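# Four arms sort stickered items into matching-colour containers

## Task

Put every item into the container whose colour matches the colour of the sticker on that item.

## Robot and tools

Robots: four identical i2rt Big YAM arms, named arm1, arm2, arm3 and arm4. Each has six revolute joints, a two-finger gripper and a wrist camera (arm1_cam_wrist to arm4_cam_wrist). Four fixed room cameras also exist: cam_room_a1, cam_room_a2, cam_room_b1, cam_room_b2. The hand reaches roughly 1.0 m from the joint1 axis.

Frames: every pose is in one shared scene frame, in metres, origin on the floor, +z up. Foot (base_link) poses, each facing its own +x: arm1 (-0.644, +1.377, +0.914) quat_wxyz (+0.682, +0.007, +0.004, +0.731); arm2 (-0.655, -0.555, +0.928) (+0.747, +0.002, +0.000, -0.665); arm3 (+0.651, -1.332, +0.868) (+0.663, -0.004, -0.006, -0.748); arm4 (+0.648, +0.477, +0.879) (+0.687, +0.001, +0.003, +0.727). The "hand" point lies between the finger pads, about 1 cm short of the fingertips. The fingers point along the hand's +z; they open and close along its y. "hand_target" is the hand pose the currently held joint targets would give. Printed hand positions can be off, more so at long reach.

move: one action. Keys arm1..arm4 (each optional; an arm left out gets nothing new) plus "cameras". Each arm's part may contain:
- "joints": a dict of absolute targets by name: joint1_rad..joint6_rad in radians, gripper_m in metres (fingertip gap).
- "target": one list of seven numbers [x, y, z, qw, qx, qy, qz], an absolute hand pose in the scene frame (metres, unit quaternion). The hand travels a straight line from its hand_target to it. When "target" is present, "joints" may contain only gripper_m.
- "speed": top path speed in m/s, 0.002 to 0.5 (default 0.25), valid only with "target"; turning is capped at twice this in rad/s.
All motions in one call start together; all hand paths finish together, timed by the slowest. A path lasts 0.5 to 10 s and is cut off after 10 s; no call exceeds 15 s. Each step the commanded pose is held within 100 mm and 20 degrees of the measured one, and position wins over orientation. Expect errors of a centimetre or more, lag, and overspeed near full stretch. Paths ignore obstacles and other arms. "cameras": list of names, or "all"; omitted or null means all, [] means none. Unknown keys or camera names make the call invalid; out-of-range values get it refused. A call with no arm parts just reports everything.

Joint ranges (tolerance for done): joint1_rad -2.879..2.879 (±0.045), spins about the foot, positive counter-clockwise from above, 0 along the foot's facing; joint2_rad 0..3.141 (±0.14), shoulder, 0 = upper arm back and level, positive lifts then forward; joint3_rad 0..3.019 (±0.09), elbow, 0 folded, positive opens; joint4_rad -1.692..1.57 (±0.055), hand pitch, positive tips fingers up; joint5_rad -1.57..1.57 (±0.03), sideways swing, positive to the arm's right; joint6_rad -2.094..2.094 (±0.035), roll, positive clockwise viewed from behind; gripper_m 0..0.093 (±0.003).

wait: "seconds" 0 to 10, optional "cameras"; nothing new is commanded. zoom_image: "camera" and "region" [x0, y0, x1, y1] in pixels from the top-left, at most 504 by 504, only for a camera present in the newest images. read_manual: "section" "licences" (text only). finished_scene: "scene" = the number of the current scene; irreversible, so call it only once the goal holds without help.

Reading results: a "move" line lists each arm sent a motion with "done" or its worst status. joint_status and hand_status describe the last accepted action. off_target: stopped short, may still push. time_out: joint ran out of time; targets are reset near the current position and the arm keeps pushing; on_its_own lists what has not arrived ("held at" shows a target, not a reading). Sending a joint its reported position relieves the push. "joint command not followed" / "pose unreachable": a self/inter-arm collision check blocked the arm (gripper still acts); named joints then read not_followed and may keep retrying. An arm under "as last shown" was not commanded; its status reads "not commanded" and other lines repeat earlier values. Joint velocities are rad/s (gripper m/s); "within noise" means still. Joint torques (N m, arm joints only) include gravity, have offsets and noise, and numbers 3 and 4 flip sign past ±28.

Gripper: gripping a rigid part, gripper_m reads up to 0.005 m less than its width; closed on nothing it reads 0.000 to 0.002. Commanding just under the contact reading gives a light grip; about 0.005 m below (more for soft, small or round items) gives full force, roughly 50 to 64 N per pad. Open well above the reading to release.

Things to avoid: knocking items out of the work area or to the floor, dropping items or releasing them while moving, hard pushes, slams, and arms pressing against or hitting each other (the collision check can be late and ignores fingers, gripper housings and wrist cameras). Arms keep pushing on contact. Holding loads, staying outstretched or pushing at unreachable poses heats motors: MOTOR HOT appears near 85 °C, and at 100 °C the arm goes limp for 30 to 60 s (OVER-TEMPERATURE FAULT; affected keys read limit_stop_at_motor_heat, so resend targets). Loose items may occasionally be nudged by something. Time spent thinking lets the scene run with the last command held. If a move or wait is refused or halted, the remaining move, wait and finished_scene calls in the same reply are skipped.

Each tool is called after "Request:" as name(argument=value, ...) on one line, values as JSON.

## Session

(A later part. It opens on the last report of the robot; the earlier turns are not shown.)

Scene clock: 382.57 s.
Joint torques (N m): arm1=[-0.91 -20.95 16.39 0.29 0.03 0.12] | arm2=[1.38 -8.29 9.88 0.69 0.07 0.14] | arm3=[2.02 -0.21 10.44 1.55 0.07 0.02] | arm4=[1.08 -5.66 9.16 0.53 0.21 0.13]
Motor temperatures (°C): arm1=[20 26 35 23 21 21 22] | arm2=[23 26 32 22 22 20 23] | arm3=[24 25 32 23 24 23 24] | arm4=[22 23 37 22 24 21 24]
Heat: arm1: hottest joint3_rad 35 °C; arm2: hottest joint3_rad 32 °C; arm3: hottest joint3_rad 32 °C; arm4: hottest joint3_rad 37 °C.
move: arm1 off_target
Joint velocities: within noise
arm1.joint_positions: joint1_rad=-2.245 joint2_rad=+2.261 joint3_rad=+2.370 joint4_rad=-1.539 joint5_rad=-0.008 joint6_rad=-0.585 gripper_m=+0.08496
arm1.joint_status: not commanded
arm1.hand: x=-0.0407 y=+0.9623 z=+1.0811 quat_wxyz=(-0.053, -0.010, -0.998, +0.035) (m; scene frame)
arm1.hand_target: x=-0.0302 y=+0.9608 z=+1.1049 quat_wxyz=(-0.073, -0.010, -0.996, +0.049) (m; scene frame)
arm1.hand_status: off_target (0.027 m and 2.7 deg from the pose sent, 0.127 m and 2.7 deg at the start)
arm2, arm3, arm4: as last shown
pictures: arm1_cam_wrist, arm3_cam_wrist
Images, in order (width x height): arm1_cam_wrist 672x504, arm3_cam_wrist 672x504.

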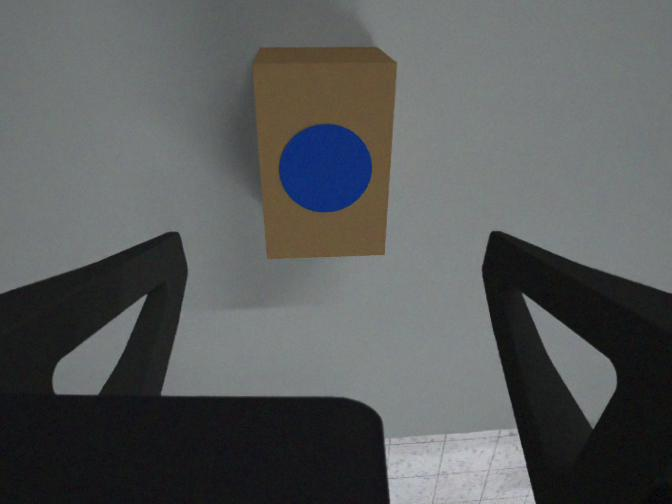

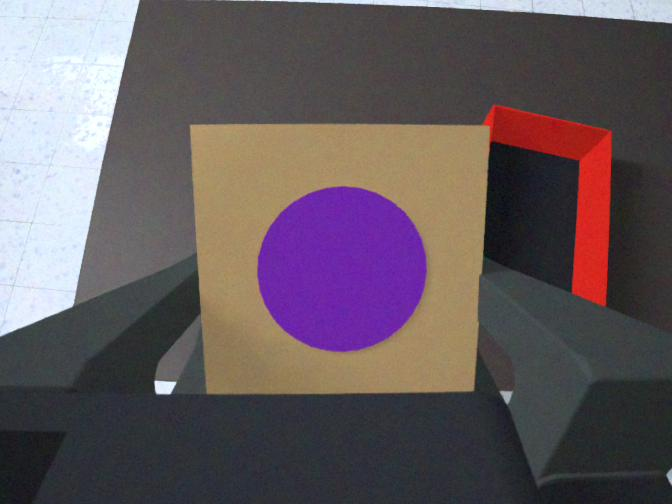

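Request:
move(arm1={"target":[-0.024,0.959,1.065,-0.0723,-0.0105,-0.9961,0.0486]}, arm3={"target":[1.21,-1.272,1.0,-0.0871,0.053,-0.9948,-0.0046]}, cameras=["arm3_cam_wrist"])

Request:
move(arm1={"target":[-0.024,0.959,1.033,-0.0723,-0.0105,-0.9961,0.0486]}, cameras=["arm1_cam_wrist","arm3_cam_wrist","cam_room_b1"])

Scene clock: 395.67 s.
Joint torques (N m): arm1=[-1.32 -20.25 10.67 1.26 0.11 0.14] | arm2=[1.44 -8.41 9.91 0.68 0.08 0.14] | arm3=[1.26 -19.84 12.46 -0.13 -0.07 -0.02] | arm4=[1.26 -5.25 9.14 0.61 0.23 0.09]
Motor temperatures (°C): arm1=[20 28 38 23 21 21 22] | arm2=[23 26 32 22 22 20 23] | arm3=[24 25 33 23 24 23 25] | arm4=[22 23 37 22 24 21 24]
Heat: arm1: hottest joint3_rad 38 °C; arm2: hottest joint3_rad 32 °C; arm3: hottest joint3_rad 33 °C; arm4: hottest joint3_rad 37 °C.
move: arm1 off_target; arm3 off_target
Joint velocities: within noise
arm1.joint_positions: joint1_rad=-2.245 joint2_rad=+2.261 joint3_rad=+2.344 joint4_rad=-1.468 joint5_rad=-0.007 joint6_rad=-0.582 gripper_m=+0.08496
arm1.joint_status: not commanded
arm1.hand: x=-0.0312 y=+0.9555 z=+1.0729 quat_wxyz=(-0.071, -0.011, -0.996, +0.048) (m; scene frame)
arm1.hand_target: x=-0.0242 y=+0.9591 z=+1.0650 quat_wxyz=(-0.072, -0.011, -0.996, +0.049) (m; scene frame)
arm1.hand_status: off_target (0.011 m and 0.2 deg from the pose sent, 0.023 m and 2.7 deg at the start)
arm2, arm4: as last shown
arm3.joint_positions: joint1_rad=+1.790 joint2_rad=+1.761 joint3_rad=+1.382 joint4_rad=-1.078 joint5_rad=-0.012 joint6_rad=-0.007 gripper_m=+0.05345
arm3.joint_status: not commanded
arm3.hand: x=+1.1910 y=-1.2753 z=+0.9716 quat_wxyz=(-0.057, +0.053, -0.997, -0.002) (m; scene frame)
arm3.hand_target: x=+1.2086 y=-1.2721 z=+1.0003 quat_wxyz=(-0.087, +0.053, -0.995, -0.005) (m; scene frame)
arm3.hand_status: off_target (0.034 m and 3.5 deg from the pose sent, 0.443 m and 44.2 deg at the start)
pictures: arm3_cam_wrist
Images, in order (width x height): arm3_cam_wrist 672x504.

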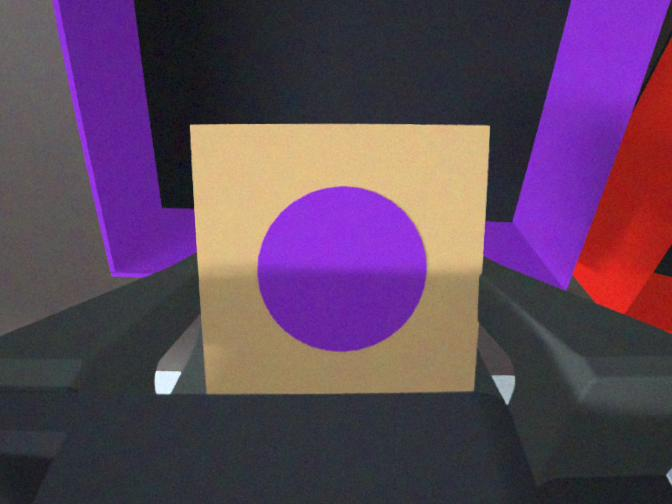

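Scene clock: 396.63 s.
Joint torques (N m): arm1=[-0.67 -21.3 11.19 1.09 0.07 0.15] | arm2=[1.49 -8.41 9.89 0.64 0.08 0.15] | arm3=[1.03 -19.78 12.46 -0.13 -0.07 -0.03] | arm4=[1.2 -5.36 9.28 0.44 0.21 0.13]
Motor temperatures (°C): arm1=[20 28 38 23 21 21 22] | arm2=[23 26 32 22 22 20 23] | arm3=[24 25 33 23 24 23 25] | arm4=[22 23 37 22 24 21 24]
Heat: arm1: hottest joint3_rad 38 °C; arm2: hottest joint3_rad 32 °C; arm3: hottest joint3_rad 33 °C; arm4: hottest joint3_rad 37 °C.
move: arm1 done
Joint velocities: within noise
arm1.joint_positions: joint1_rad=-2.245 joint2_rad=+2.262 joint3_rad=+2.253 joint4_rad=-1.383 joint5_rad=-0.007 joint6_rad=-0.582 gripper_m=+0.08496
arm1.joint_status: not commanded
arm1.hand: x=-0.0319 y=+0.9557 z=+1.0367 quat_wxyz=(-0.068, -0.011, -0.997, +0.046) (m; scene frame)
arm1.hand_target: x=-0.0242 y=+0.9591 z=+1.0332 quat_wxyz=(-0.072, -0.010, -0.996, +0.049) (m; scene frame)
arm1.hand_status: done (0.009 m and 0.6 deg from the pose sent, 0.041 m and 0.2 deg at the start)
arm2, arm3, arm4: as last shown
pictures: arm1_cam_wrist, arm3_cam_wrist, cam_room_b1
Images, in order (width x height): arm1_cam_wrist 672x504, arm3_cam_wrist 672x504, cam_room_b1 672x504.

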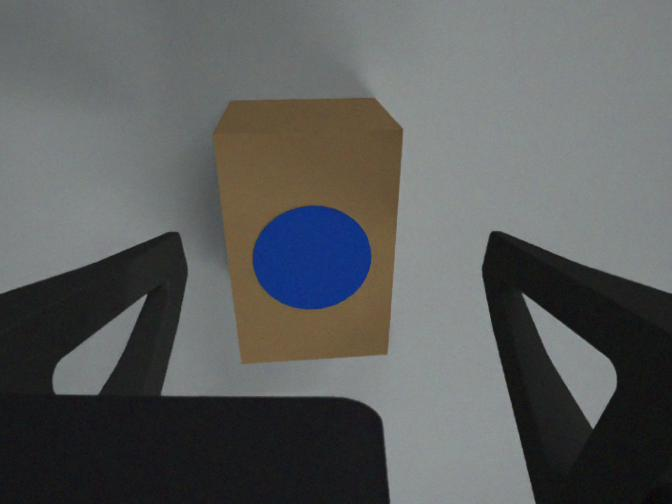

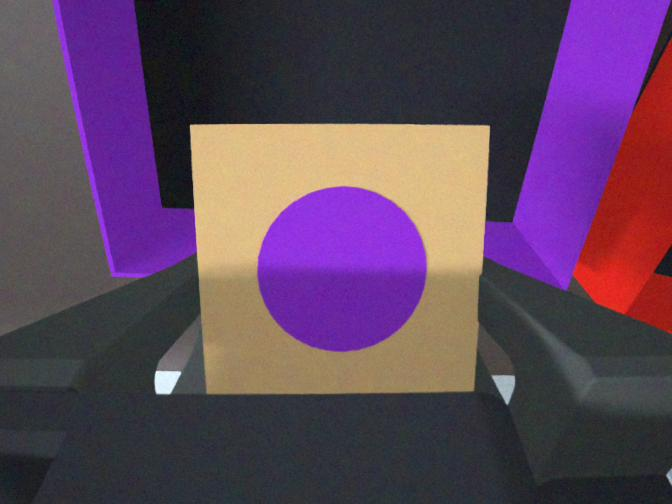

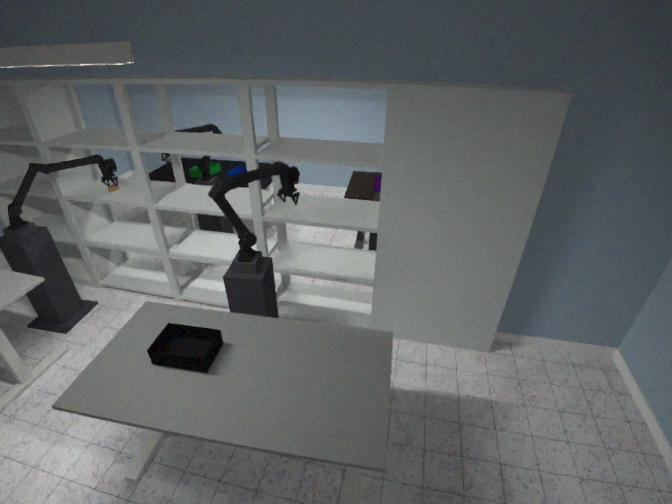

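Request:
move(arm1={"target":[-0.026,0.957,1.003,-0.0723,-0.0105,-0.9961,0.0486]}, arm3={"target":[1.235,-1.268,0.88,-0.0871,0.053,-0.9948,-0.0046]}, cameras=["arm3_cam_wrist","arm1_cam_wrist"])

Request:
move(arm1={"joints":{"gripper_m":0.036}}, arm3={"target":[1.235,-1.268,0.81,-0.0871,0.053,-0.9948,-0.0046],"speed":0.12}, cameras=["arm3_cam_wrist","arm1_cam_wrist"])

Scene clock: 407.70 s.
Joint torques (N m): arm1=[-1.61 -20.6 10.86 1.25 0.01 0.07] | arm2=[1.44 -8.41 9.87 0.68 0.07 0.15] | arm3=[1.61 -22.12 7.69 0.73 -0.03 0.02] | arm4=[1.85 -5.6 9.13 0.53 0.21 0.1]
Motor temperatures (°C): arm1=[20 27 38 23 21 21 22] | arm2=[23 26 32 22 22 20 23] | arm3=[24 26 32 23 24 23 25] | arm4=[22 23 37 22 24 21 24]
Heat: arm1: hottest joint3_rad 38 °C; arm2: hottest joint3_rad 32 °C; arm3: hottest joint3_rad 32 °C; arm4: hottest joint3_rad 37 °C.
move: arm1 done; arm3 off_target
Joint velocities: within noise
arm1.joint_positions: joint1_rad=-2.245 joint2_rad=+2.262 joint3_rad=+2.186 joint4_rad=-1.309 joint5_rad=-0.007 joint6_rad=-0.582 gripper_m=+0.08496
arm1.joint_status: not commanded
arm1.hand: x=-0.0316 y=+0.9553 z=+1.0116 quat_wxyz=(-0.071, -0.011, -0.996, +0.048) (m; scene frame)
arm1.hand_target: x=-0.0262 y=+0.9571 z=+1.0031 quat_wxyz=(-0.072, -0.011, -0.996, +0.049) (m; scene frame)
arm1.hand_status: done (0.010 m and 0.2 deg from the pose sent, 0.034 m and 0.6 deg at the start)
arm2, arm4: as last shown
arm3.joint_positions: joint1_rad=+1.790 joint2_rad=+1.955 joint3_rad=+1.371 joint4_rad=-0.843 joint5_rad=-0.012 joint6_rad=-0.007 gripper_m=+0.05345
arm3.joint_status: not commanded
arm3.hand: x=+1.2284 y=-1.2730 z=+0.8694 quat_wxyz=(-0.071, +0.053, -0.996, -0.003) (m; scene frame)
arm3.hand_target: x=+1.2348 y=-1.2680 z=+0.8800 quat_wxyz=(-0.087, +0.053, -0.995, -0.005) (m; scene frame)
arm3.hand_status: off_target (0.013 m and 1.8 deg from the pose sent, 0.102 m and 3.5 deg at the start)
pictures: arm1_cam_wrist, arm3_cam_wrist
Images, in order (width x height): arm1_cam_wrist 672x504, arm3_cam_wrist 672x504.

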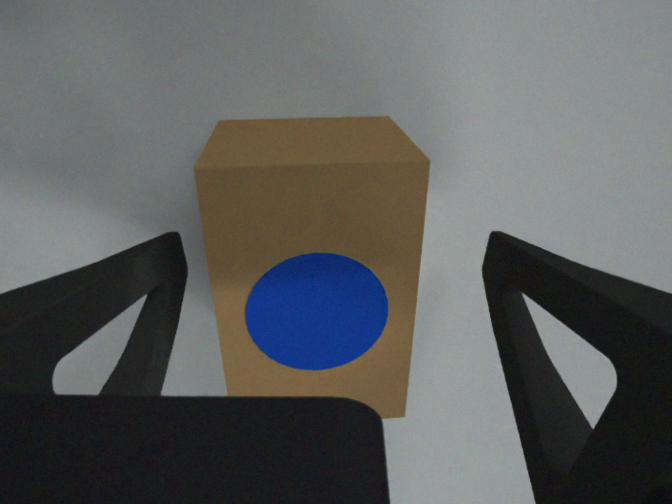

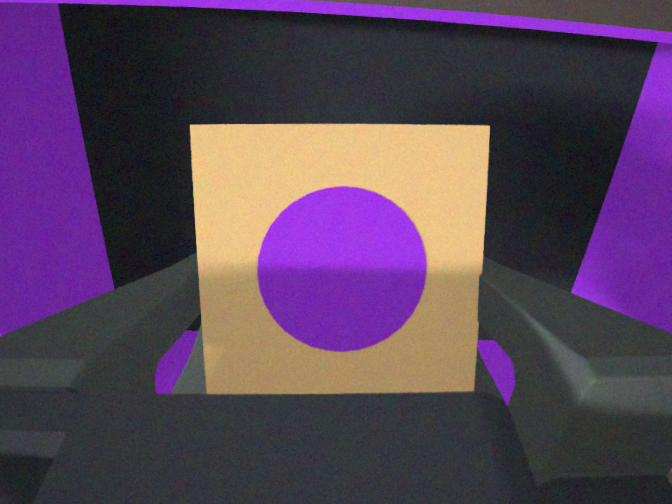

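Scene clock: 408.93 s.
Joint torques (N m): arm1=[-1.79 -19.72 10.97 1.2 -0.01 0.07] | arm2=[1.44 -8.47 9.91 0.66 0.08 0.15] | arm3=[1.49 -20.78 6.78 0.83 -0.02 0.04] | arm4=[1.44 -5.07 9.24 0.55 0.26 0.11]
Motor temperatures (°C): arm1=[20 27 38 23 21 21 22] | arm2=[23 26 32 22 22 20 23] | arm3=[24 26 32 23 24 23 25] | arm4=[22 23 37 22 24 21 24]
Heat: arm1: hottest joint3_rad 38 °C; arm2: hottest joint3_rad 32 °C; arm3: hottest joint3_rad 32 °C; arm4: hottest joint3_rad 37 °C.
move: arm1 off_target; arm3 done
Joint velocities: within noise
arm1.joint_positions: joint1_rad=-2.245 joint2_rad=+2.262 joint3_rad=+2.186 joint4_rad=-1.307 joint5_rad=-0.006 joint6_rad=-0.582 gripper_m=+0.04450
arm1.joint_status: gripper_m off_target (ended at +0.04452, target +0.03600)
arm1.hand: x=-0.0314 y=+0.9550 z=+1.0116 quat_wxyz=(-0.072, -0.011, -0.996, +0.048) (m; scene frame)
arm1.hand_target: x=-0.0262 y=+0.9571 z=+1.0031 quat_wxyz=(-0.072, -0.011, -0.996, +0.049) (m; scene frame)
arm1.hand_status: not commanded
arm2, arm4: as last shown
arm3.joint_positions: joint1_rad=+1.790 joint2_rad=+2.052 joint3_rad=+1.333 joint4_rad=-0.692 joint5_rad=-0.012 joint6_rad=-0.006 gripper_m=+0.05345
arm3.joint_status: not commanded
arm3.hand: x=+1.2317 y=-1.2736 z=+0.8078 quat_wxyz=(-0.080, +0.053, -0.995, -0.003) (m; scene frame)
arm3.hand_target: x=+1.2349 y=-1.2680 z=+0.8101 quat_wxyz=(-0.087, +0.053, -0.995, -0.005) (m; scene frame)
arm3.hand_status: done (0.007 m and 0.9 deg from the pose sent, 0.060 m and 1.8 deg at the start)
pictures: arm1_cam_wrist, arm3_cam_wrist
Images, in order (width x height): arm1_cam_wrist 672x504, arm3_cam_wrist 672x504.

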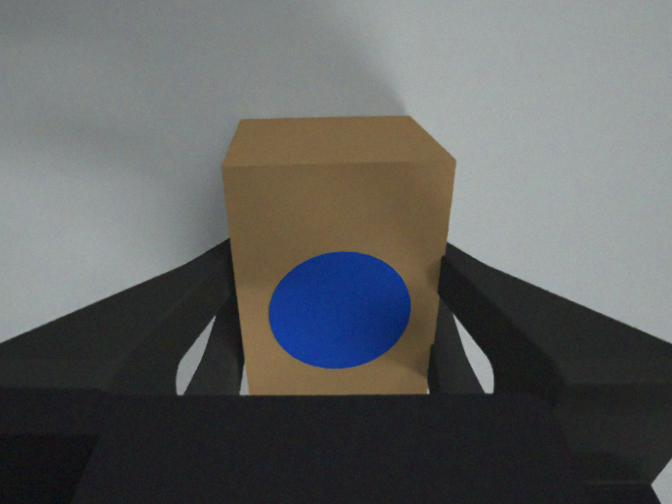

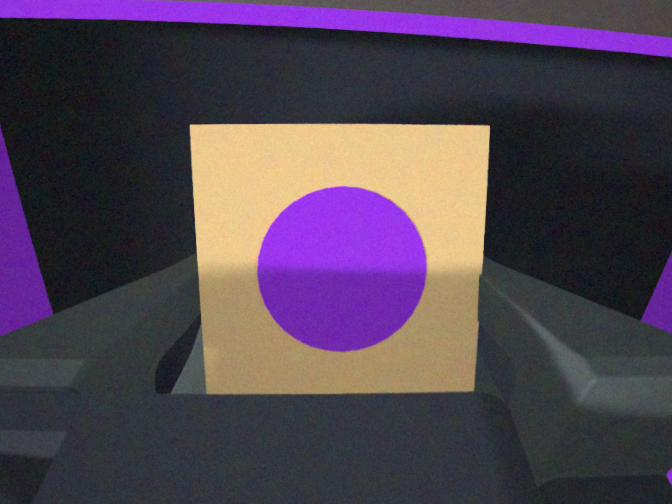

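Request:
move(arm1={"target":[-0.022,0.955,1.055,-0.0723,-0.0105,-0.9961,0.0486]}, arm3={"target":[1.235,-1.268,0.778,-0.0871,0.053,-0.9948,-0.0046],"speed":0.1}, cameras=[])

Request:
move(arm1={"target":[-0.012,0.943,1.055,-0.0833,-0.2954,-0.9514,0.0259]}, arm3={"target":[1.235,-1.268,0.765,-0.0871,0.053,-0.9948,-0.0046],"speed":0.05}, cameras=["arm1_cam_wrist","arm3_cam_wrist"])

Scene clock: 418.27 s.
Joint torques (N m): arm1=[-1.61 -20.19 16.17 0.14 0 0.1] | arm2=[1.49 -8.29 9.88 0.69 0.07 0.14] | arm3=[1.79 -20.89 6.17 0.81 -0.02 0.04] | arm4=[1.38 -5.36 9.26 0.62 0.19 0.12]
Motor temperatures (°C): arm1=[20 27 38 23 21 21 22] | arm2=[23 25 32 22 22 20 23] | arm3=[24 26 31 23 24 23 25] | arm4=[22 23 37 22 24 21 24]
Heat: arm1: hottest joint3_rad 38 °C; arm2: hottest joint3_rad 32 °C; arm3: hottest joint3_rad 31 °C; arm4: hottest joint3_rad 37 °C.
move: arm1 off_target; arm3 done
Joint velocities: within noise
arm1.joint_positions: joint1_rad=-2.245 joint2_rad=+2.268 joint3_rad=+2.274 joint4_rad=-1.423 joint5_rad=-0.006 joint6_rad=-0.582 gripper_m=+0.04450
arm1.joint_status: not commanded
arm1.hand: x=-0.0357 y=+0.9582 z=+1.0400 quat_wxyz=(-0.058, -0.011, -0.997, +0.039) (m; scene frame)
arm1.hand_target: x=-0.0229 y=+0.9557 z=+1.0549 quat_wxyz=(-0.073, -0.010, -0.996, +0.049) (m; scene frame)
arm1.hand_status: off_target (0.021 m and 2.0 deg from the pose sent, 0.044 m and 0.1 deg at the start)
arm2, arm4: as last shown
arm3.joint_positions: joint1_rad=+1.790 joint2_rad=+2.101 joint3_rad=+1.326 joint4_rad=-0.627 joint5_rad=-0.012 joint6_rad=-0.005 gripper_m=+0.05345
arm3.joint_status: not commanded
arm3.hand: x=+1.2345 y=-1.2737 z=+0.7810 quat_wxyz=(-0.085, +0.052, -0.995, -0.003) (m; scene frame)
arm3.hand_target: x=+1.2349 y=-1.2680 z=+0.7781 quat_wxyz=(-0.087, +0.053, -0.995, -0.005) (m; scene frame)
arm3.hand_status: done (0.006 m and 0.3 deg from the pose sent, 0.030 m and 0.9 deg at the start)
pictures: none
No camera images: "cameras" was empty.

Scene clock: 420.27 s.
Joint torques (N m): arm1=[-1.61 -21.01 16.72 0.24 0.04 0.16] | arm2=[1.38 -8.41 9.87 0.68 0.07 0.15] | arm3=[1.73 -20.01 6.05 0.87 0 0.03] | arm4=[1.96 -5.6 9.25 0.58 0.18 0.11]
Motor temperatures (°C): arm1=[20 27 38 23 21 21 22] | arm2=[23 25 32 22 22 20 23] | arm3=[24 26 31 23 24 23 25] | arm4=[22 23 37 22 24 21 24]
Heat: arm1: hottest joint3_rad 38 °C; arm2: hottest joint3_rad 32 °C; arm3: hottest joint3_rad 31 °C; arm4: hottest joint3_rad 37 °C.
move: arm1 off_target; arm3 done
Joint velocities: within noise
arm1.joint_positions: joint1_rad=-2.245 joint2_rad=+2.338 joint3_rad=+2.397 joint4_rad=-1.479 joint5_rad=-0.007 joint6_rad=-0.010 gripper_m=+0.04450
arm1.joint_status: not commanded
arm1.hand: x=-0.0233 y=+0.9498 z=+1.0387 quat_wxyz=(-0.065, -0.292, -0.954, +0.020) (m; scene frame)
arm1.hand_target: x=-0.0130 y=+0.9437 z=+1.0549 quat_wxyz=(-0.084, -0.295, -0.951, +0.026) (m; scene frame)
arm1.hand_status: off_target (0.021 m and 2.3 deg from the pose sent, 0.032 m and 33.2 deg at the start)
arm2.joint_positions: joint1_rad=+0.851 joint2_rad=+1.151 joint3_rad=+1.170 joint4_rad=-1.383 joint5_rad=+0.002 joint6_rad=-0.283 gripper_m=+0.09194
arm2.joint_status: not commanded
arm2.hand: x=-0.3578 y=-0.7619 z=+1.1988 quat_wxyz=(-0.094, -0.158, -0.982, +0.043) (m; scene frame)
arm2.hand_target: x=-0.3601 y=-0.7571 z=+1.1902 quat_wxyz=(-0.079, -0.158, -0.984, +0.037) (m; scene frame)
arm2.hand_status: not commanded
arm3.joint_positions: joint1_rad=+1.790 joint2_rad=+2.117 joint3_rad=+1.326 joint4_rad=-0.602 joint5_rad=-0.012 joint6_rad=-0.004 gripper_m=+0.05345
arm3.joint_status: not commanded
arm3.hand: x=+1.2370 y=-1.2735 z=+0.7730 quat_wxyz=(-0.089, +0.052, -0.995, -0.004) (m; scene frame)
arm3.hand_target: x=+1.2348 y=-1.2680 z=+0.7650 quat_wxyz=(-0.087, +0.053, -0.995, -0.005) (m; scene frame)
arm3.hand_status: done (0.010 m and 0.3 deg from the pose sent, 0.017 m and 0.3 deg at the start)
arm4: as last shown
pictures: arm1_cam_wrist, arm3_cam_wrist
Images, in order (width x height): arm1_cam_wrist 672x504, arm3_cam_wrist 672x504.

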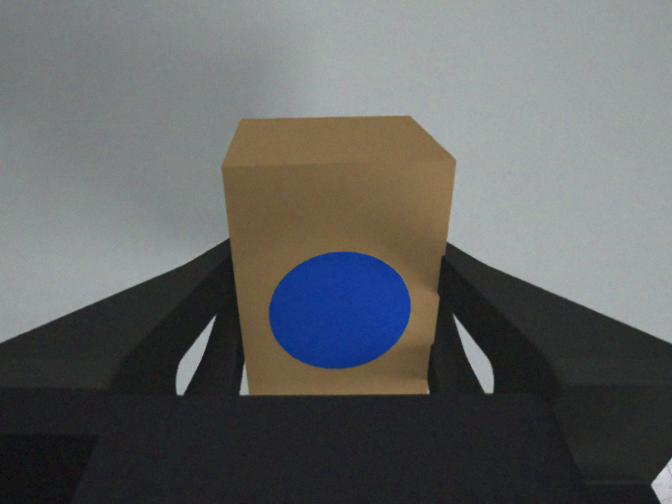

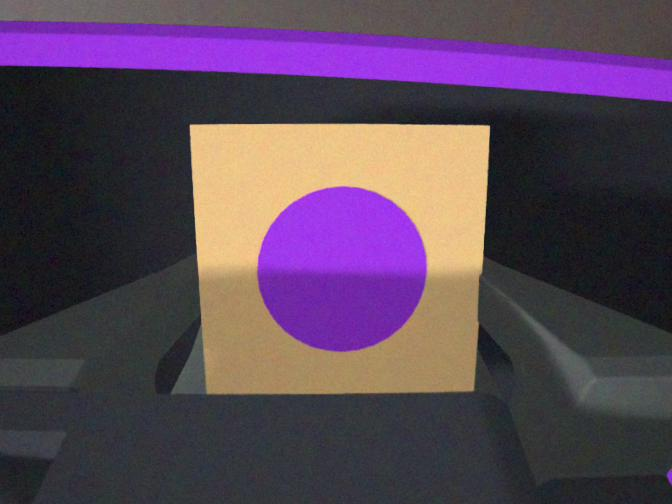

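Request:
move(arm1={"target":[-0.015,0.943,1.02,-0.0833,-0.2954,-0.9514,0.0259],"speed":0.12}, arm3={"target":[1.235,-1.268,0.753,-0.0871,0.053,-0.9948,-0.0046],"speed":0.05}, cameras=[])

Request:
move(arm1={"target":[-0.016,0.944,1.004,-0.0833,-0.2954,-0.9514,0.0259],"speed":0.06}, arm3={"target":[1.235,-1.268,0.744,-0.0871,0.053,-0.9948,-0.0046],"speed":0.05}, cameras=["arm1_cam_wrist","arm3_cam_wrist"])

Scene clock: 428.17 s.
Joint torques (N m): arm1=[-2.67 -22.24 11.47 1.26 0.03 0.1] | arm2=[1.44 -8.41 9.89 0.66 0.07 0.14] | arm3=[1.61 -20.13 5.87 0.73 0 0.03] | arm4=[1.26 -5.36 9.26 0.59 0.21 0.13]
Motor temperatures (°C): arm1=[20 27 38 23 21 21 22] | arm2=[23 25 32 22 22 20 23] | arm3=[24 27 30 23 24 23 25] | arm4=[22 23 37 22 24 21 24]
Heat: arm1: hottest joint3_rad 38 °C; arm2: hottest joint3_rad 32 °C; arm3: hottest joint3_rad 30 °C; arm4: hottest joint3_rad 37 °C.
move: arm1 done; arm3 off_target
Joint velocities: within noise
arm1.joint_positions: joint1_rad=-2.245 joint2_rad=+2.339 joint3_rad=+2.344 joint4_rad=-1.406 joint5_rad=-0.007 joint6_rad=-0.010 gripper_m=+0.04450
arm1.joint_status: not commanded
arm1.hand: x=-0.0190 y=+0.9466 z=+1.0183 quat_wxyz=(-0.074, -0.292, -0.953, +0.023) (m; scene frame)
arm1.hand_target: x=-0.0151 y=+0.9430 z=+1.0202 quat_wxyz=(-0.083, -0.295, -0.951, +0.026) (m; scene frame)
arm1.hand_status: done (0.006 m and 1.2 deg from the pose sent, 0.022 m and 2.2 deg at the start)
arm2: as last shown
arm3.joint_positions: joint1_rad=+1.790 joint2_rad=+2.138 joint3_rad=+1.326 joint4_rad=-0.576 joint5_rad=-0.012 joint6_rad=-0.004 gripper_m=+0.05345
arm3.joint_status: not commanded
arm3.hand: x=+1.2384 y=-1.2735 z=+0.7622 quat_wxyz=(-0.091, +0.052, -0.994, -0.004) (m; scene frame)
arm3.hand_target: x=+1.2349 y=-1.2680 z=+0.7532 quat_wxyz=(-0.087, +0.053, -0.995, -0.005) (m; scene frame)
arm3.hand_status: off_target (0.011 m and 0.5 deg from the pose sent, 0.021 m and 0.3 deg at the start)
arm4.joint_positions: joint1_rad=+0.893 joint2_rad=+0.974 joint3_rad=+0.981 joint4_rad=-1.039 joint5_rad=-0.001 joint6_rad=-0.014 gripper_m=+0.09211
arm4.joint_status: not commanded
arm4.hand: x=+0.3459 y=+0.6960 z=+1.1533 quat_wxyz=(-0.081, +0.919, -0.289, -0.254) (m; scene frame)
arm4.hand_target: x=+0.3450 y=+0.6940 z=+1.1500 quat_wxyz=(-0.078, +0.921, -0.290, -0.247) (m; scene frame)
arm4.hand_status: not commanded
pictures: none
No camera images: "cameras" was empty.

Scene clock: 429.13 s.
Joint torques (N m): arm1=[-2.61 -21.89 9.5 1.57 0.03 0.09] | arm2=[1.38 -8.29 9.87 0.68 0.07 0.15] | arm3=[1.67 -18.78 5.79 0.83 0.01 0.04] | arm4=[1.32 -5.42 9.29 0.57 0.19 0.1]
Motor temperatures (°C): arm1=[20 27 38 23 21 21 22] | arm2=[23 25 32 22 22 20 23] | arm3=[24 27 30 23 24 23 25] | arm4=[22 23 37 22 24 21 24]
Heat: arm1: hottest joint3_rad 38 °C; arm2: hottest joint3_rad 32 °C; arm3: hottest joint3_rad 30 °C; arm4: hottest joint3_rad 37 °C.
move: arm1 done; arm3 off_target
Joint velocities: within noise
arm1.joint_positions: joint1_rad=-2.245 joint2_rad=+2.333 joint3_rad=+2.317 joint4_rad=-1.370 joint5_rad=-0.006 joint6_rad=-0.009 gripper_m=+0.04450
arm1.joint_status: not commanded
arm1.hand: x=-0.0174 y=+0.9453 z=+1.0123 quat_wxyz=(-0.081, -0.292, -0.953, +0.026) (m; scene frame)
arm1.hand_target: x=-0.0161 y=+0.9440 z=+1.0041 quat_wxyz=(-0.083, -0.295, -0.951, +0.026) (m; scene frame)
arm1.hand_status: done (0.009 m and 0.5 deg from the pose sent, 0.015 m and 1.2 deg at the start)
arm2, arm4: as last shown
arm3.joint_positions: joint1_rad=+1.790 joint2_rad=+2.140 joint3_rad=+1.326 joint4_rad=-0.561 joint5_rad=-0.012 joint6_rad=-0.004 gripper_m=+0.05345
arm3.joint_status: not commanded
arm3.hand: x=+1.2415 y=-1.2733 z=+0.7614 quat_wxyz=(-0.098, +0.052, -0.994, -0.004) (m; scene frame)
arm3.hand_target: x=+1.2345 y=-1.2682 z=+0.7445 quat_wxyz=(-0.087, +0.053, -0.995, -0.005) (m; scene frame)
arm3.hand_status: off_target (0.019 m and 1.2 deg from the pose sent, 0.019 m and 0.5 deg at the start)
pictures: arm1_cam_wrist, arm3_cam_wrist
Images, in order (width x height): arm1_cam_wrist 672x504, arm3_cam_wrist 672x504.

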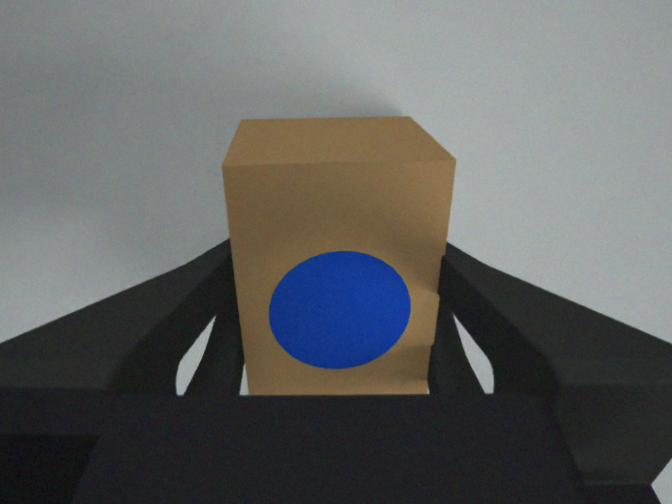

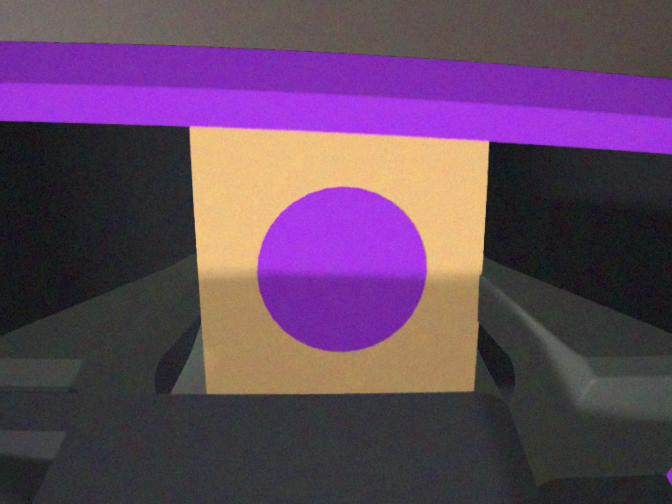

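Request:
move(arm1={"joints":{"gripper_m":0.085}}, arm3={"target":[1.222,-1.268,0.757,-0.0871,0.053,-0.9948,-0.0046],"speed":0.05}, cameras=["arm1_cam_wrist","arm3_cam_wrist"])

Request:
move(arm1={"target":[-0.017,0.945,1.10,-0.0833,-0.2954,-0.9514,0.0259]}, arm3={"joints":{"gripper_m":0.09}}, cameras=["arm3_cam_wrist"])

Request:
move(arm1={"target":[-0.36,1.18,1.19,-0.0833,-0.2954,-0.9514,0.0259],"speed":0.4}, arm3={"target":[1.225,-1.27,0.9,-0.0871,0.053,-0.9948,-0.0046]}, cameras=["arm3_cam_wrist","arm1_cam_wrist"])

Scene clock: 439.93 s.
Joint torques (N m): arm1=[-2.08 -21.54 10.95 1.16 -0.02 0.11] | arm2=[1.55 -8.41 9.91 0.68 0.07 0.15] | arm3=[1.85 -21.01 4.86 0.35 0.01 0.06] | arm4=[1.38 -5.48 9.21 0.58 0.19 0.11]
Motor temperatures (°C): arm1=[20 27 37 23 21 21 22] | arm2=[23 25 33 22 22 20 23] | arm3=[24 27 30 23 24 23 25] | arm4=[22 22 37 22 24 21 24]
Heat: arm1: hottest joint3_rad 37 °C; arm2: hottest joint3_rad 33 °C; arm3: hottest joint3_rad 30 °C; arm4: hottest joint3_rad 37 °C.
move: arm1 done; arm3 off_target
Joint velocities: within noise
arm1.joint_positions: joint1_rad=-2.245 joint2_rad=+2.333 joint3_rad=+2.300 joint4_rad=-1.362 joint5_rad=-0.006 joint6_rad=-0.009 gripper_m=+0.08496
arm1.joint_status: all done
arm1.hand: x=-0.0193 y=+0.9466 z=+1.0056 quat_wxyz=(-0.077, -0.292, -0.953, +0.024) (m; scene frame)
arm1.hand_target: x=-0.0161 y=+0.9440 z=+1.0042 quat_wxyz=(-0.083, -0.295, -0.951, +0.026) (m; scene frame)
arm1.hand_status: not commanded
arm2, arm4: as last shown
arm3.joint_positions: joint1_rad=+1.790 joint2_rad=+2.124 joint3_rad=+1.292 joint4_rad=-0.551 joint5_rad=-0.012 joint6_rad=-0.004 gripper_m=+0.05345
arm3.joint_status: not commanded
arm3.hand: x=+1.2299 y=-1.2744 z=+0.7606 quat_wxyz=(-0.094, +0.052, -0.994, -0.004) (m; scene frame)
arm3.hand_target: x=+1.2219 y=-1.2681 z=+0.7569 quat_wxyz=(-0.087, +0.053, -0.995, -0.005) (m; scene frame)
arm3.hand_status: off_target (0.011 m and 0.8 deg from the pose sent, 0.021 m and 1.2 deg at the start)
pictures: arm1_cam_wrist, arm3_cam_wrist
Images, in order (width x height): arm1_cam_wrist 672x504, arm3_cam_wrist 672x504.

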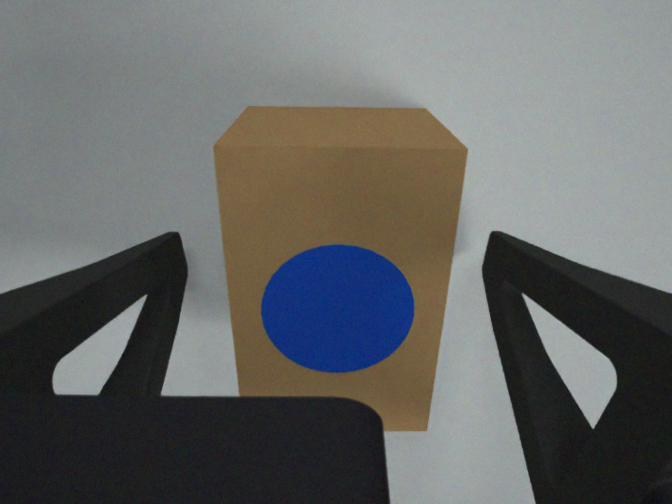

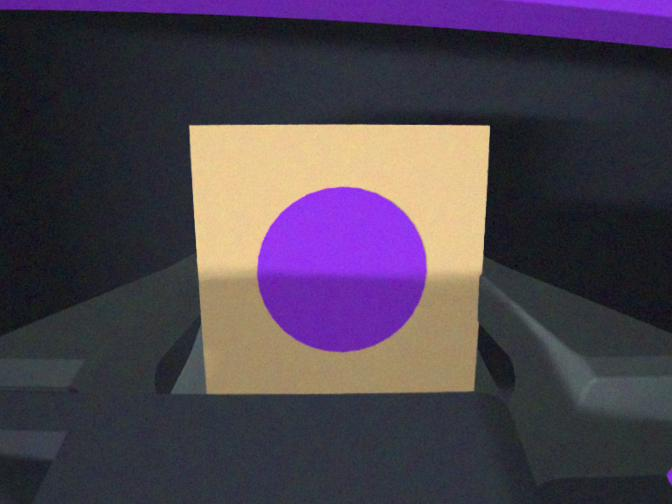

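Scene clock: 441.43 s.
Joint torques (N m): arm1=[-2.37 -21.54 15.43 0.21 -0.02 0.08] | arm2=[1.38 -8.29 9.84 0.64 0.07 0.14] | arm3=[1.96 -21.13 5.55 0.31 0.02 0.04] | arm4=[1.2 -5.25 9.18 0.65 0.21 0.11]
Motor temperatures (°C): arm1=[20 27 37 23 21 21 22] | arm2=[23 25 33 22 22 20 23] | arm3=[24 27 30 23 24 23 25] | arm4=[22 22 37 22 24 21 24]
Heat: arm1: hottest joint3_rad 37 °C; arm2: hottest joint3_rad 33 °C; arm3: hottest joint3_rad 30 °C; arm4: hottest joint3_rad 37 °C.
move: arm1 off_target; arm3 done
Joint velocities: within noise
arm1.joint_positions: joint1_rad=-2.245 joint2_rad=+2.359 joint3_rad=+2.560 joint4_rad=-1.614 joint5_rad=-0.006 joint6_rad=-0.009 gripper_m=+0.08496
arm1.joint_status: not commanded
arm1.hand: x=-0.0229 y=+0.9497 z=+1.0862 quat_wxyz=(-0.069, -0.292, -0.954, +0.022) (m; scene frame)
arm1.hand_target: x=-0.0177 y=+0.9454 z=+1.0999 quat_wxyz=(-0.084, -0.295, -0.951, +0.026) (m; scene frame)
arm1.hand_status: off_target (0.016 m and 1.8 deg from the pose sent, 0.095 m and 0.9 deg at the start)
arm2, arm4: as last shown
arm3.joint_positions: joint1_rad=+1.790 joint2_rad=+2.124 joint3_rad=+1.283 joint4_rad=-0.551 joint5_rad=-0.012 joint6_rad=-0.001 gripper_m=+0.08996
arm3.joint_status: all done
arm3.hand: x=+1.2252 y=-1.2749 z=+0.7579 quat_wxyz=(-0.089, +0.051, -0.995, -0.004) (m; scene frame)
arm3.hand_target: x=+1.2219 y=-1.2682 z=+0.7569 quat_wxyz=(-0.087, +0.053, -0.995, -0.005) (m; scene frame)
arm3.hand_status: not commanded
pictures: arm3_cam_wrist
Images, in order (width x height): arm3_cam_wrist 672x504.

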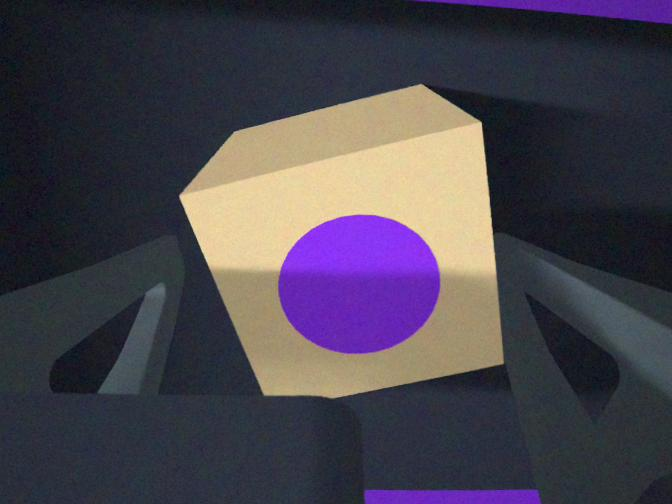

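Scene clock: 443.37 s.
Joint torques (N m): arm1=[-2.9 -3.6 10.81 0.46 -0.08 -0.06] | arm2=[1.55 -8.41 9.87 0.65 0.08 0.15] | arm3=[1.38 -20.19 10.71 -0.1 -0.04 -0.05] | arm4=[2.08 -5.07 9.16 0.58 0.21 0.13]
Motor temperatures (°C): arm1=[20 27 37 23 21 21 22] | arm2=[23 25 33 22 22 20 23] | arm3=[24 27 30 23 24 23 25] | arm4=[22 22 37 22 24 21 24]
Heat: arm1: hottest joint3_rad 37 °C; arm2: hottest joint3_rad 33 °C; arm3: hottest joint3_rad 30 °C; arm4: hottest joint3_rad 37 °C.
move: arm1 done; arm3 off_target
Joint velocities: within noise
arm1.joint_positions: joint1_rad=-2.245 joint2_rad=+1.102 joint3_rad=+1.168 joint4_rad=-1.431 joint5_rad=-0.008 joint6_rad=-0.009 gripper_m=+0.08496
arm1.joint_status: not commanded
arm1.hand: x=-0.3573 y=+1.1823 z=+1.1926 quat_wxyz=(-0.091, -0.292, -0.952, +0.028) (m; scene frame)
arm1.hand_target: x=-0.3600 y=+1.1800 z=+1.1900 quat_wxyz=(-0.083, -0.295, -0.951, +0.026) (m; scene frame)
arm1.hand_status: done (0.004 m and 1.0 deg from the pose sent, 0.421 m and 1.8 deg at the start)
arm2, arm4: as last shown
arm3.joint_positions: joint1_rad=+1.790 joint2_rad=+1.895 joint3_rad=+1.317 joint4_rad=-0.856 joint5_rad=-0.012 joint6_rad=-0.001 gripper_m=+0.08996
arm3.joint_status: not commanded
arm3.hand: x=+1.2082 y=-1.2748 z=+0.8828 quat_wxyz=(-0.068, +0.051, -0.996, -0.003) (m; scene frame)
arm3.hand_target: x=+1.2242 y=-1.2701 z=+0.9001 quat_wxyz=(-0.087, +0.053, -0.995, -0.005) (m; scene frame)
arm3.hand_status: off_target (0.024 m and 2.2 deg from the pose sent, 0.142 m and 0.4 deg at the start)
pictures: arm1_cam_wrist, arm3_cam_wrist
Images, in order (width x height): arm1_cam_wrist 672x504, arm3_cam_wrist 672x504.

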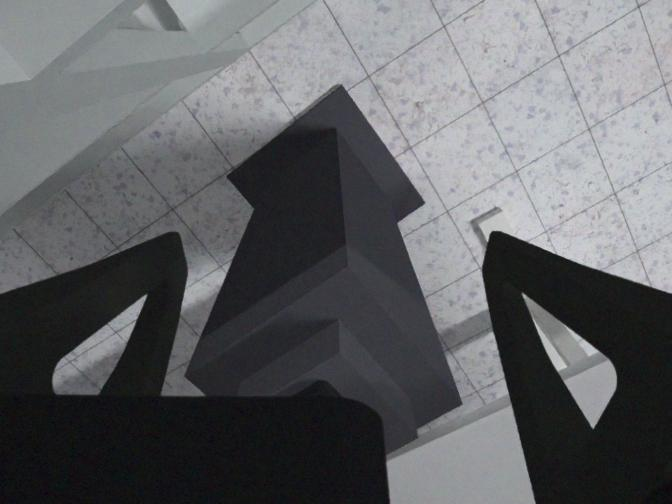

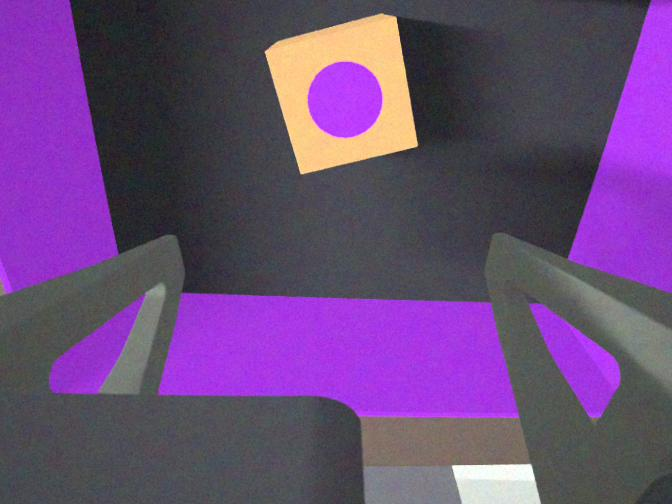

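Request:
move(arm4={"target":[0.05,0.915,1.13,-0.0778,0.9213,-0.2905,-0.2468],"speed":0.4}, arm3={"joints":{"joint2_rad":0.6,"joint3_rad":1.2,"joint4_rad":-1.2,"joint5_rad":0}}, cameras=["arm4_cam_wrist"])

Scene clock: 450.63 s.
Joint torques (N m): arm1=[-2.2 -4.31 10.81 0.47 -0.01 0.01] | arm2=[1.44 -8.41 9.87 0.65 0.07 0.14] | arm3=[1.55 1.08 9.21 1.35 0.12 -0.04] | arm4=[0.15 -22.48 12.85 0.47 -0.03 -0.03]
Motor temperatures (°C): arm1=[20 27 37 23 21 21 22] | arm2=[23 25 33 22 22 20 23] | arm3=[24 26 30 23 24 23 24] | arm4=[22 22 37 22 24 21 24]
Heat: arm1: hottest joint3_rad 37 °C; arm2: hottest joint3_rad 33 °C; arm3: hottest joint3_rad 30 °C; arm4: hottest joint3_rad 37 °C.
move: arm3 done; arm4 off_target
Joint velocities: within noise
arm1, arm2: as last shown
arm3.joint_positions: joint1_rad=+1.790 joint2_rad=+0.595 joint3_rad=+1.192 joint4_rad=-1.194 joint5_rad=-0.003 joint6_rad=-0.001 gripper_m=+0.08996
arm3.joint_status: all done
arm3.hand: x=+0.9147 y=-1.2991 z=+1.3431 quat_wxyz=(-0.468, +0.048, -0.882, -0.018) (m; scene frame)
arm3.hand_target: x=+0.9149 y=-1.2982 z=+1.3447 quat_wxyz=(-0.466, +0.049, -0.883, -0.018) (m; scene frame)
arm3.hand_status: not commanded
arm4.joint_positions: joint1_rad=+0.891 joint2_rad=+1.975 joint3_rad=+1.962 joint4_rad=-1.069 joint5_rad=-0.002 joint6_rad=-0.014 gripper_m=+0.09211
arm4.joint_status: not commanded
arm4.hand: x=+0.0557 y=+0.9045 z=+1.1104 quat_wxyz=(-0.073, +0.925, -0.291, -0.232) (m; scene frame)
arm4.hand_target: x=+0.0509 y=+0.9144 z=+1.1301 quat_wxyz=(-0.078, +0.921, -0.290, -0.247) (m; scene frame)
arm4.hand_status: off_target (0.023 m and 1.9 deg from the pose sent, 0.369 m and 1.0 deg at the start)
pictures: arm4_cam_wrist
Images, in order (width x height): arm4_cam_wrist 672x504.

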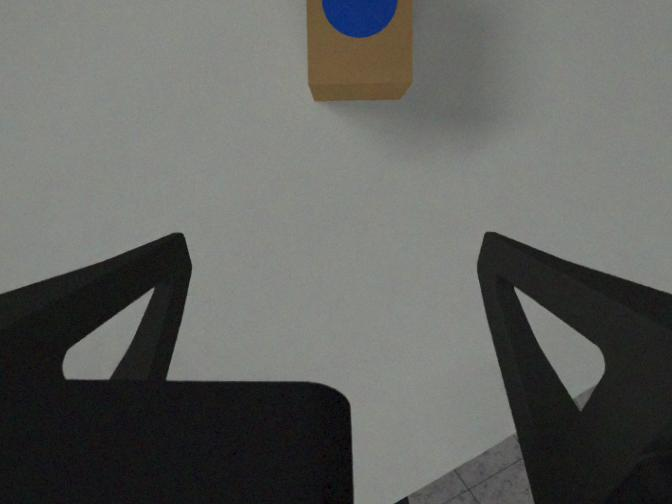

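Request:
move(arm4={"target":[-0.025,0.983,1.115,-0.0758,0.9215,-0.3039,-0.2297]}, cameras=[])

Request:
move(arm4={"target":[-0.023,0.979,1.065,-0.0758,0.9215,-0.3039,-0.2297]}, cameras=["arm4_cam_wrist"])

Scene clock: 463.10 s.
Joint torques (N m): arm1=[-2.49 -4.19 10.85 0.36 -0.01 0.01] | arm2=[1.44 -8.23 9.85 0.66 0.07 0.15] | arm3=[1.61 1.08 9.2 1.36 0.13 -0.05] | arm4=[0.97 -27.93 11.9 0.49 0.22 0.11]
Motor temperatures (°C): arm1=[20 27 36 23 21 21 22] | arm2=[23 25 33 22 22 20 23] | arm3=[24 26 29 23 24 23 24] | arm4=[22 23 38 22 24 21 24]
Heat: arm1: hottest joint3_rad 36 °C; arm2: hottest joint3_rad 33 °C; arm3: hottest joint3_rad 29 °C; arm4: hottest joint3_rad 38 °C.
move: arm4 off_target
Joint velocities: within noise
arm1, arm2, arm3: as last shown
arm4.joint_positions: joint1_rad=+0.878 joint2_rad=+2.504 joint3_rad=+2.882 joint4_rad=-1.456 joint5_rad=-0.001 joint6_rad=-0.014 gripper_m=+0.09211
arm4.joint_status: not commanded
arm4.hand: x=-0.0247 y=+0.9765 z=+1.1060 quat_wxyz=(-0.075, +0.923, -0.298, -0.233) (m; scene frame)
arm4.hand_target: x=-0.0240 y=+0.9822 z=+1.1146 quat_wxyz=(-0.080, +0.918, -0.303, -0.243) (m; scene frame)
arm4.hand_status: off_target (0.011 m and 0.8 deg from the pose sent, 0.113 m and 1.6 deg at the start; a joint's target at an end of its range on 18 of 43 steps)
pictures: none
No camera images: "cameras" was empty.

Scene clock: 464.50 s.
Joint torques (N m): arm1=[-2.49 -4.48 10.97 0.42 -0.04 0.01] | arm2=[1.38 -8.41 9.87 0.65 0.07 0.14] | arm3=[1.61 1.14 9.21 1.36 0.12 -0.05] | arm4=[0.26 -29.98 9.68 1.21 0.22 0.11]
Motor temperatures (°C): arm1=[20 27 36 23 21 21 22] | arm2=[23 25 33 22 22 20 23] | arm3=[24 26 29 23 24 23 24] | arm4=[22 23 38 22 24 21 24]
Heat: arm1: hottest joint3_rad 36 °C; arm2: hottest joint3_rad 33 °C; arm3: hottest joint3_rad 29 °C; arm4: hottest joint3_rad 38 °C.
move: arm4 off_target
Joint velocities: within noise
arm1, arm3: as last shown
arm2.joint_positions: joint1_rad=+0.851 joint2_rad=+1.151 joint3_rad=+1.170 joint4_rad=-1.383 joint5_rad=+0.002 joint6_rad=-0.283 gripper_m=+0.09194
arm2.joint_status: not commanded
arm2.hand: x=-0.3578 y=-0.7619 z=+1.1988 quat_wxyz=(-0.094, -0.158, -0.982, +0.043) (m; scene frame)
arm2.hand_target: x=-0.3601 y=-0.7571 z=+1.1902 quat_wxyz=(-0.079, -0.158, -0.984, +0.037) (m; scene frame)
arm2.hand_status: not commanded
arm4.joint_positions: joint1_rad=+0.878 joint2_rad=+2.412 joint3_rad=+2.552 joint4_rad=-1.267 joint5_rad=+0.000 joint6_rad=-0.014 gripper_m=+0.09211
arm4.joint_status: not commanded
arm4.hand: x=-0.0212 y=+0.9737 z=+1.0440 quat_wxyz=(-0.068, +0.928, -0.300, -0.210) (m; scene frame)
arm4.hand_target: x=-0.0226 y=+0.9787 z=+1.0650 quat_wxyz=(-0.076, +0.921, -0.304, -0.230) (m; scene frame)
arm4.hand_status: off_target (0.022 m and 2.5 deg from the pose sent, 0.041 m and 0.8 deg at the start)
pictures: arm4_cam_wrist
Images, in order (width x height): arm4_cam_wrist 672x504.

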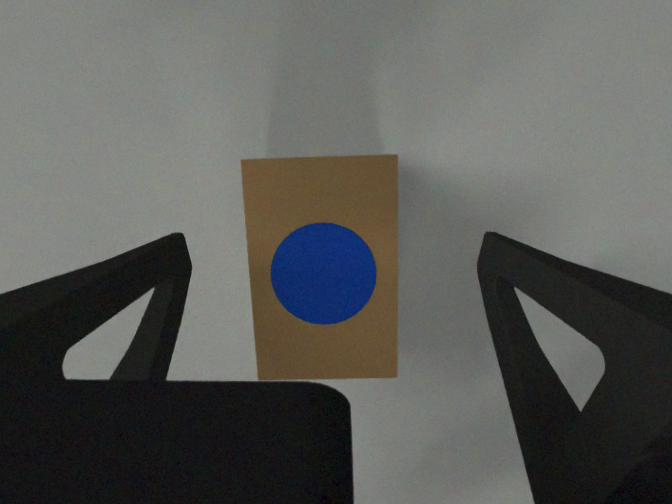

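Request:
move(arm4={"target":[-0.012,0.971,1.018,-0.0758,0.9215,-0.3039,-0.2297]}, cameras=["arm4_cam_wrist"])

Request:
move(arm4={"joints":{"gripper_m":0.034}}, cameras=["arm4_cam_wrist"])

Scene clock: 472.27 s.
Joint torques (N m): arm1=[-2.67 -4.13 10.74 0.36 -0.01 0.01] | arm2=[1.55 -8.41 9.87 0.68 0.08 0.15] | arm3=[1.55 1.2 9.25 1.39 0.12 -0.04] | arm4=[0.73 -28.1 8.83 1.37 0.14 0.16]
Motor temperatures (°C): arm1=[20 27 36 23 21 21 22] | arm2=[23 25 33 22 22 20 23] | arm3=[24 26 29 23 24 23 24] | arm4=[22 25 38 22 24 21 24]
Heat: arm1: hottest joint3_rad 36 °C; arm2: hottest joint3_rad 33 °C; arm3: hottest joint3_rad 29 °C; arm4: hottest joint3_rad 38 °C.
move: arm4 done
Joint velocities: within noise
arm1, arm2, arm3: as last shown
arm4.joint_positions: joint1_rad=+0.880 joint2_rad=+2.318 joint3_rad=+2.289 joint4_rad=-1.074 joint5_rad=+0.002 joint6_rad=-0.015 gripper_m=+0.09207
arm4.joint_status: not commanded
arm4.hand: x=-0.0126 y=+0.9657 z=+1.0120 quat_wxyz=(-0.073, +0.926, -0.298, -0.221) (m; scene frame)
arm4.hand_target: x=-0.0119 y=+0.9711 z=+1.0181 quat_wxyz=(-0.076, +0.921, -0.304, -0.230) (m; scene frame)
arm4.hand_status: done (0.008 m and 1.4 deg from the pose sent, 0.028 m and 2.6 deg at the start)
pictures: arm4_cam_wrist
Images, in order (width x height): arm4_cam_wrist 672x504.

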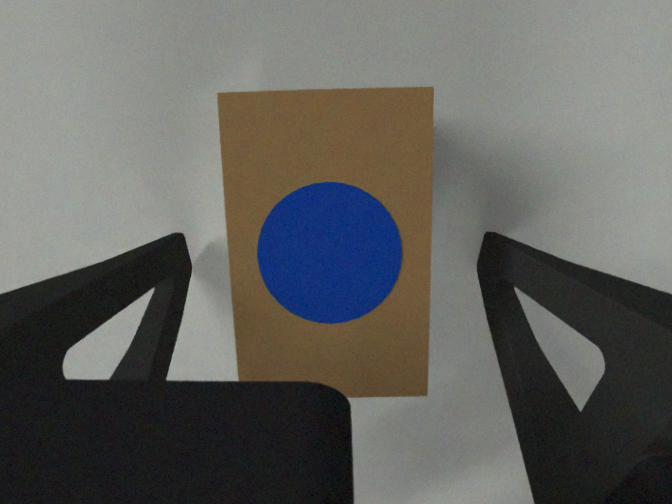

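Scene clock: 472.90 s.
Joint torques (N m): arm1=[-2.02 -3.96 11.06 0.25 -0.03 0.03] | arm2=[1.38 -8.41 9.89 0.68 0.06 0.15] | arm3=[1.61 1.14 9.25 1.35 0.12 -0.04] | arm4=[0.79 -28.16 8.84 1.18 0.11 0.15]
Motor temperatures (°C): arm1=[20 27 36 23 21 21 22] | arm2=[23 25 33 22 22 20 23] | arm3=[24 26 29 23 24 23 24] | arm4=[22 26 38 22 24 21 24]
Heat: arm1: hottest joint3_rad 36 °C; arm2: hottest joint3_rad 33 °C; arm3: hottest joint3_rad 29 °C; arm4: hottest joint3_rad 38 °C.
move: arm4 off_target
Joint velocities: within noise
arm1, arm2, arm3: as last shown
arm4.joint_positions: joint1_rad=+0.879 joint2_rad=+2.318 joint3_rad=+2.289 joint4_rad=-1.074 joint5_rad=+0.002 joint6_rad=-0.015 gripper_m=+0.04429
arm4.joint_status: gripper_m off_target (ended at +0.04431, target +0.03400)
arm4.hand: x=-0.0124 y=+0.9660 z=+1.0120 quat_wxyz=(-0.073, +0.926, -0.298, -0.221) (m; scene frame)
arm4.hand_target: x=-0.0119 y=+0.9711 z=+1.0181 quat_wxyz=(-0.076, +0.921, -0.304, -0.230) (m; scene frame)
arm4.hand_status: not commanded
pictures: arm4_cam_wrist
Images, in order (width x height): arm4_cam_wrist 672x504.

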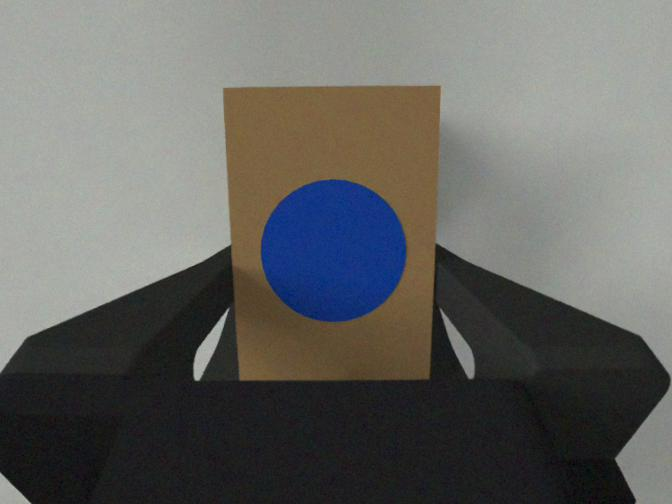

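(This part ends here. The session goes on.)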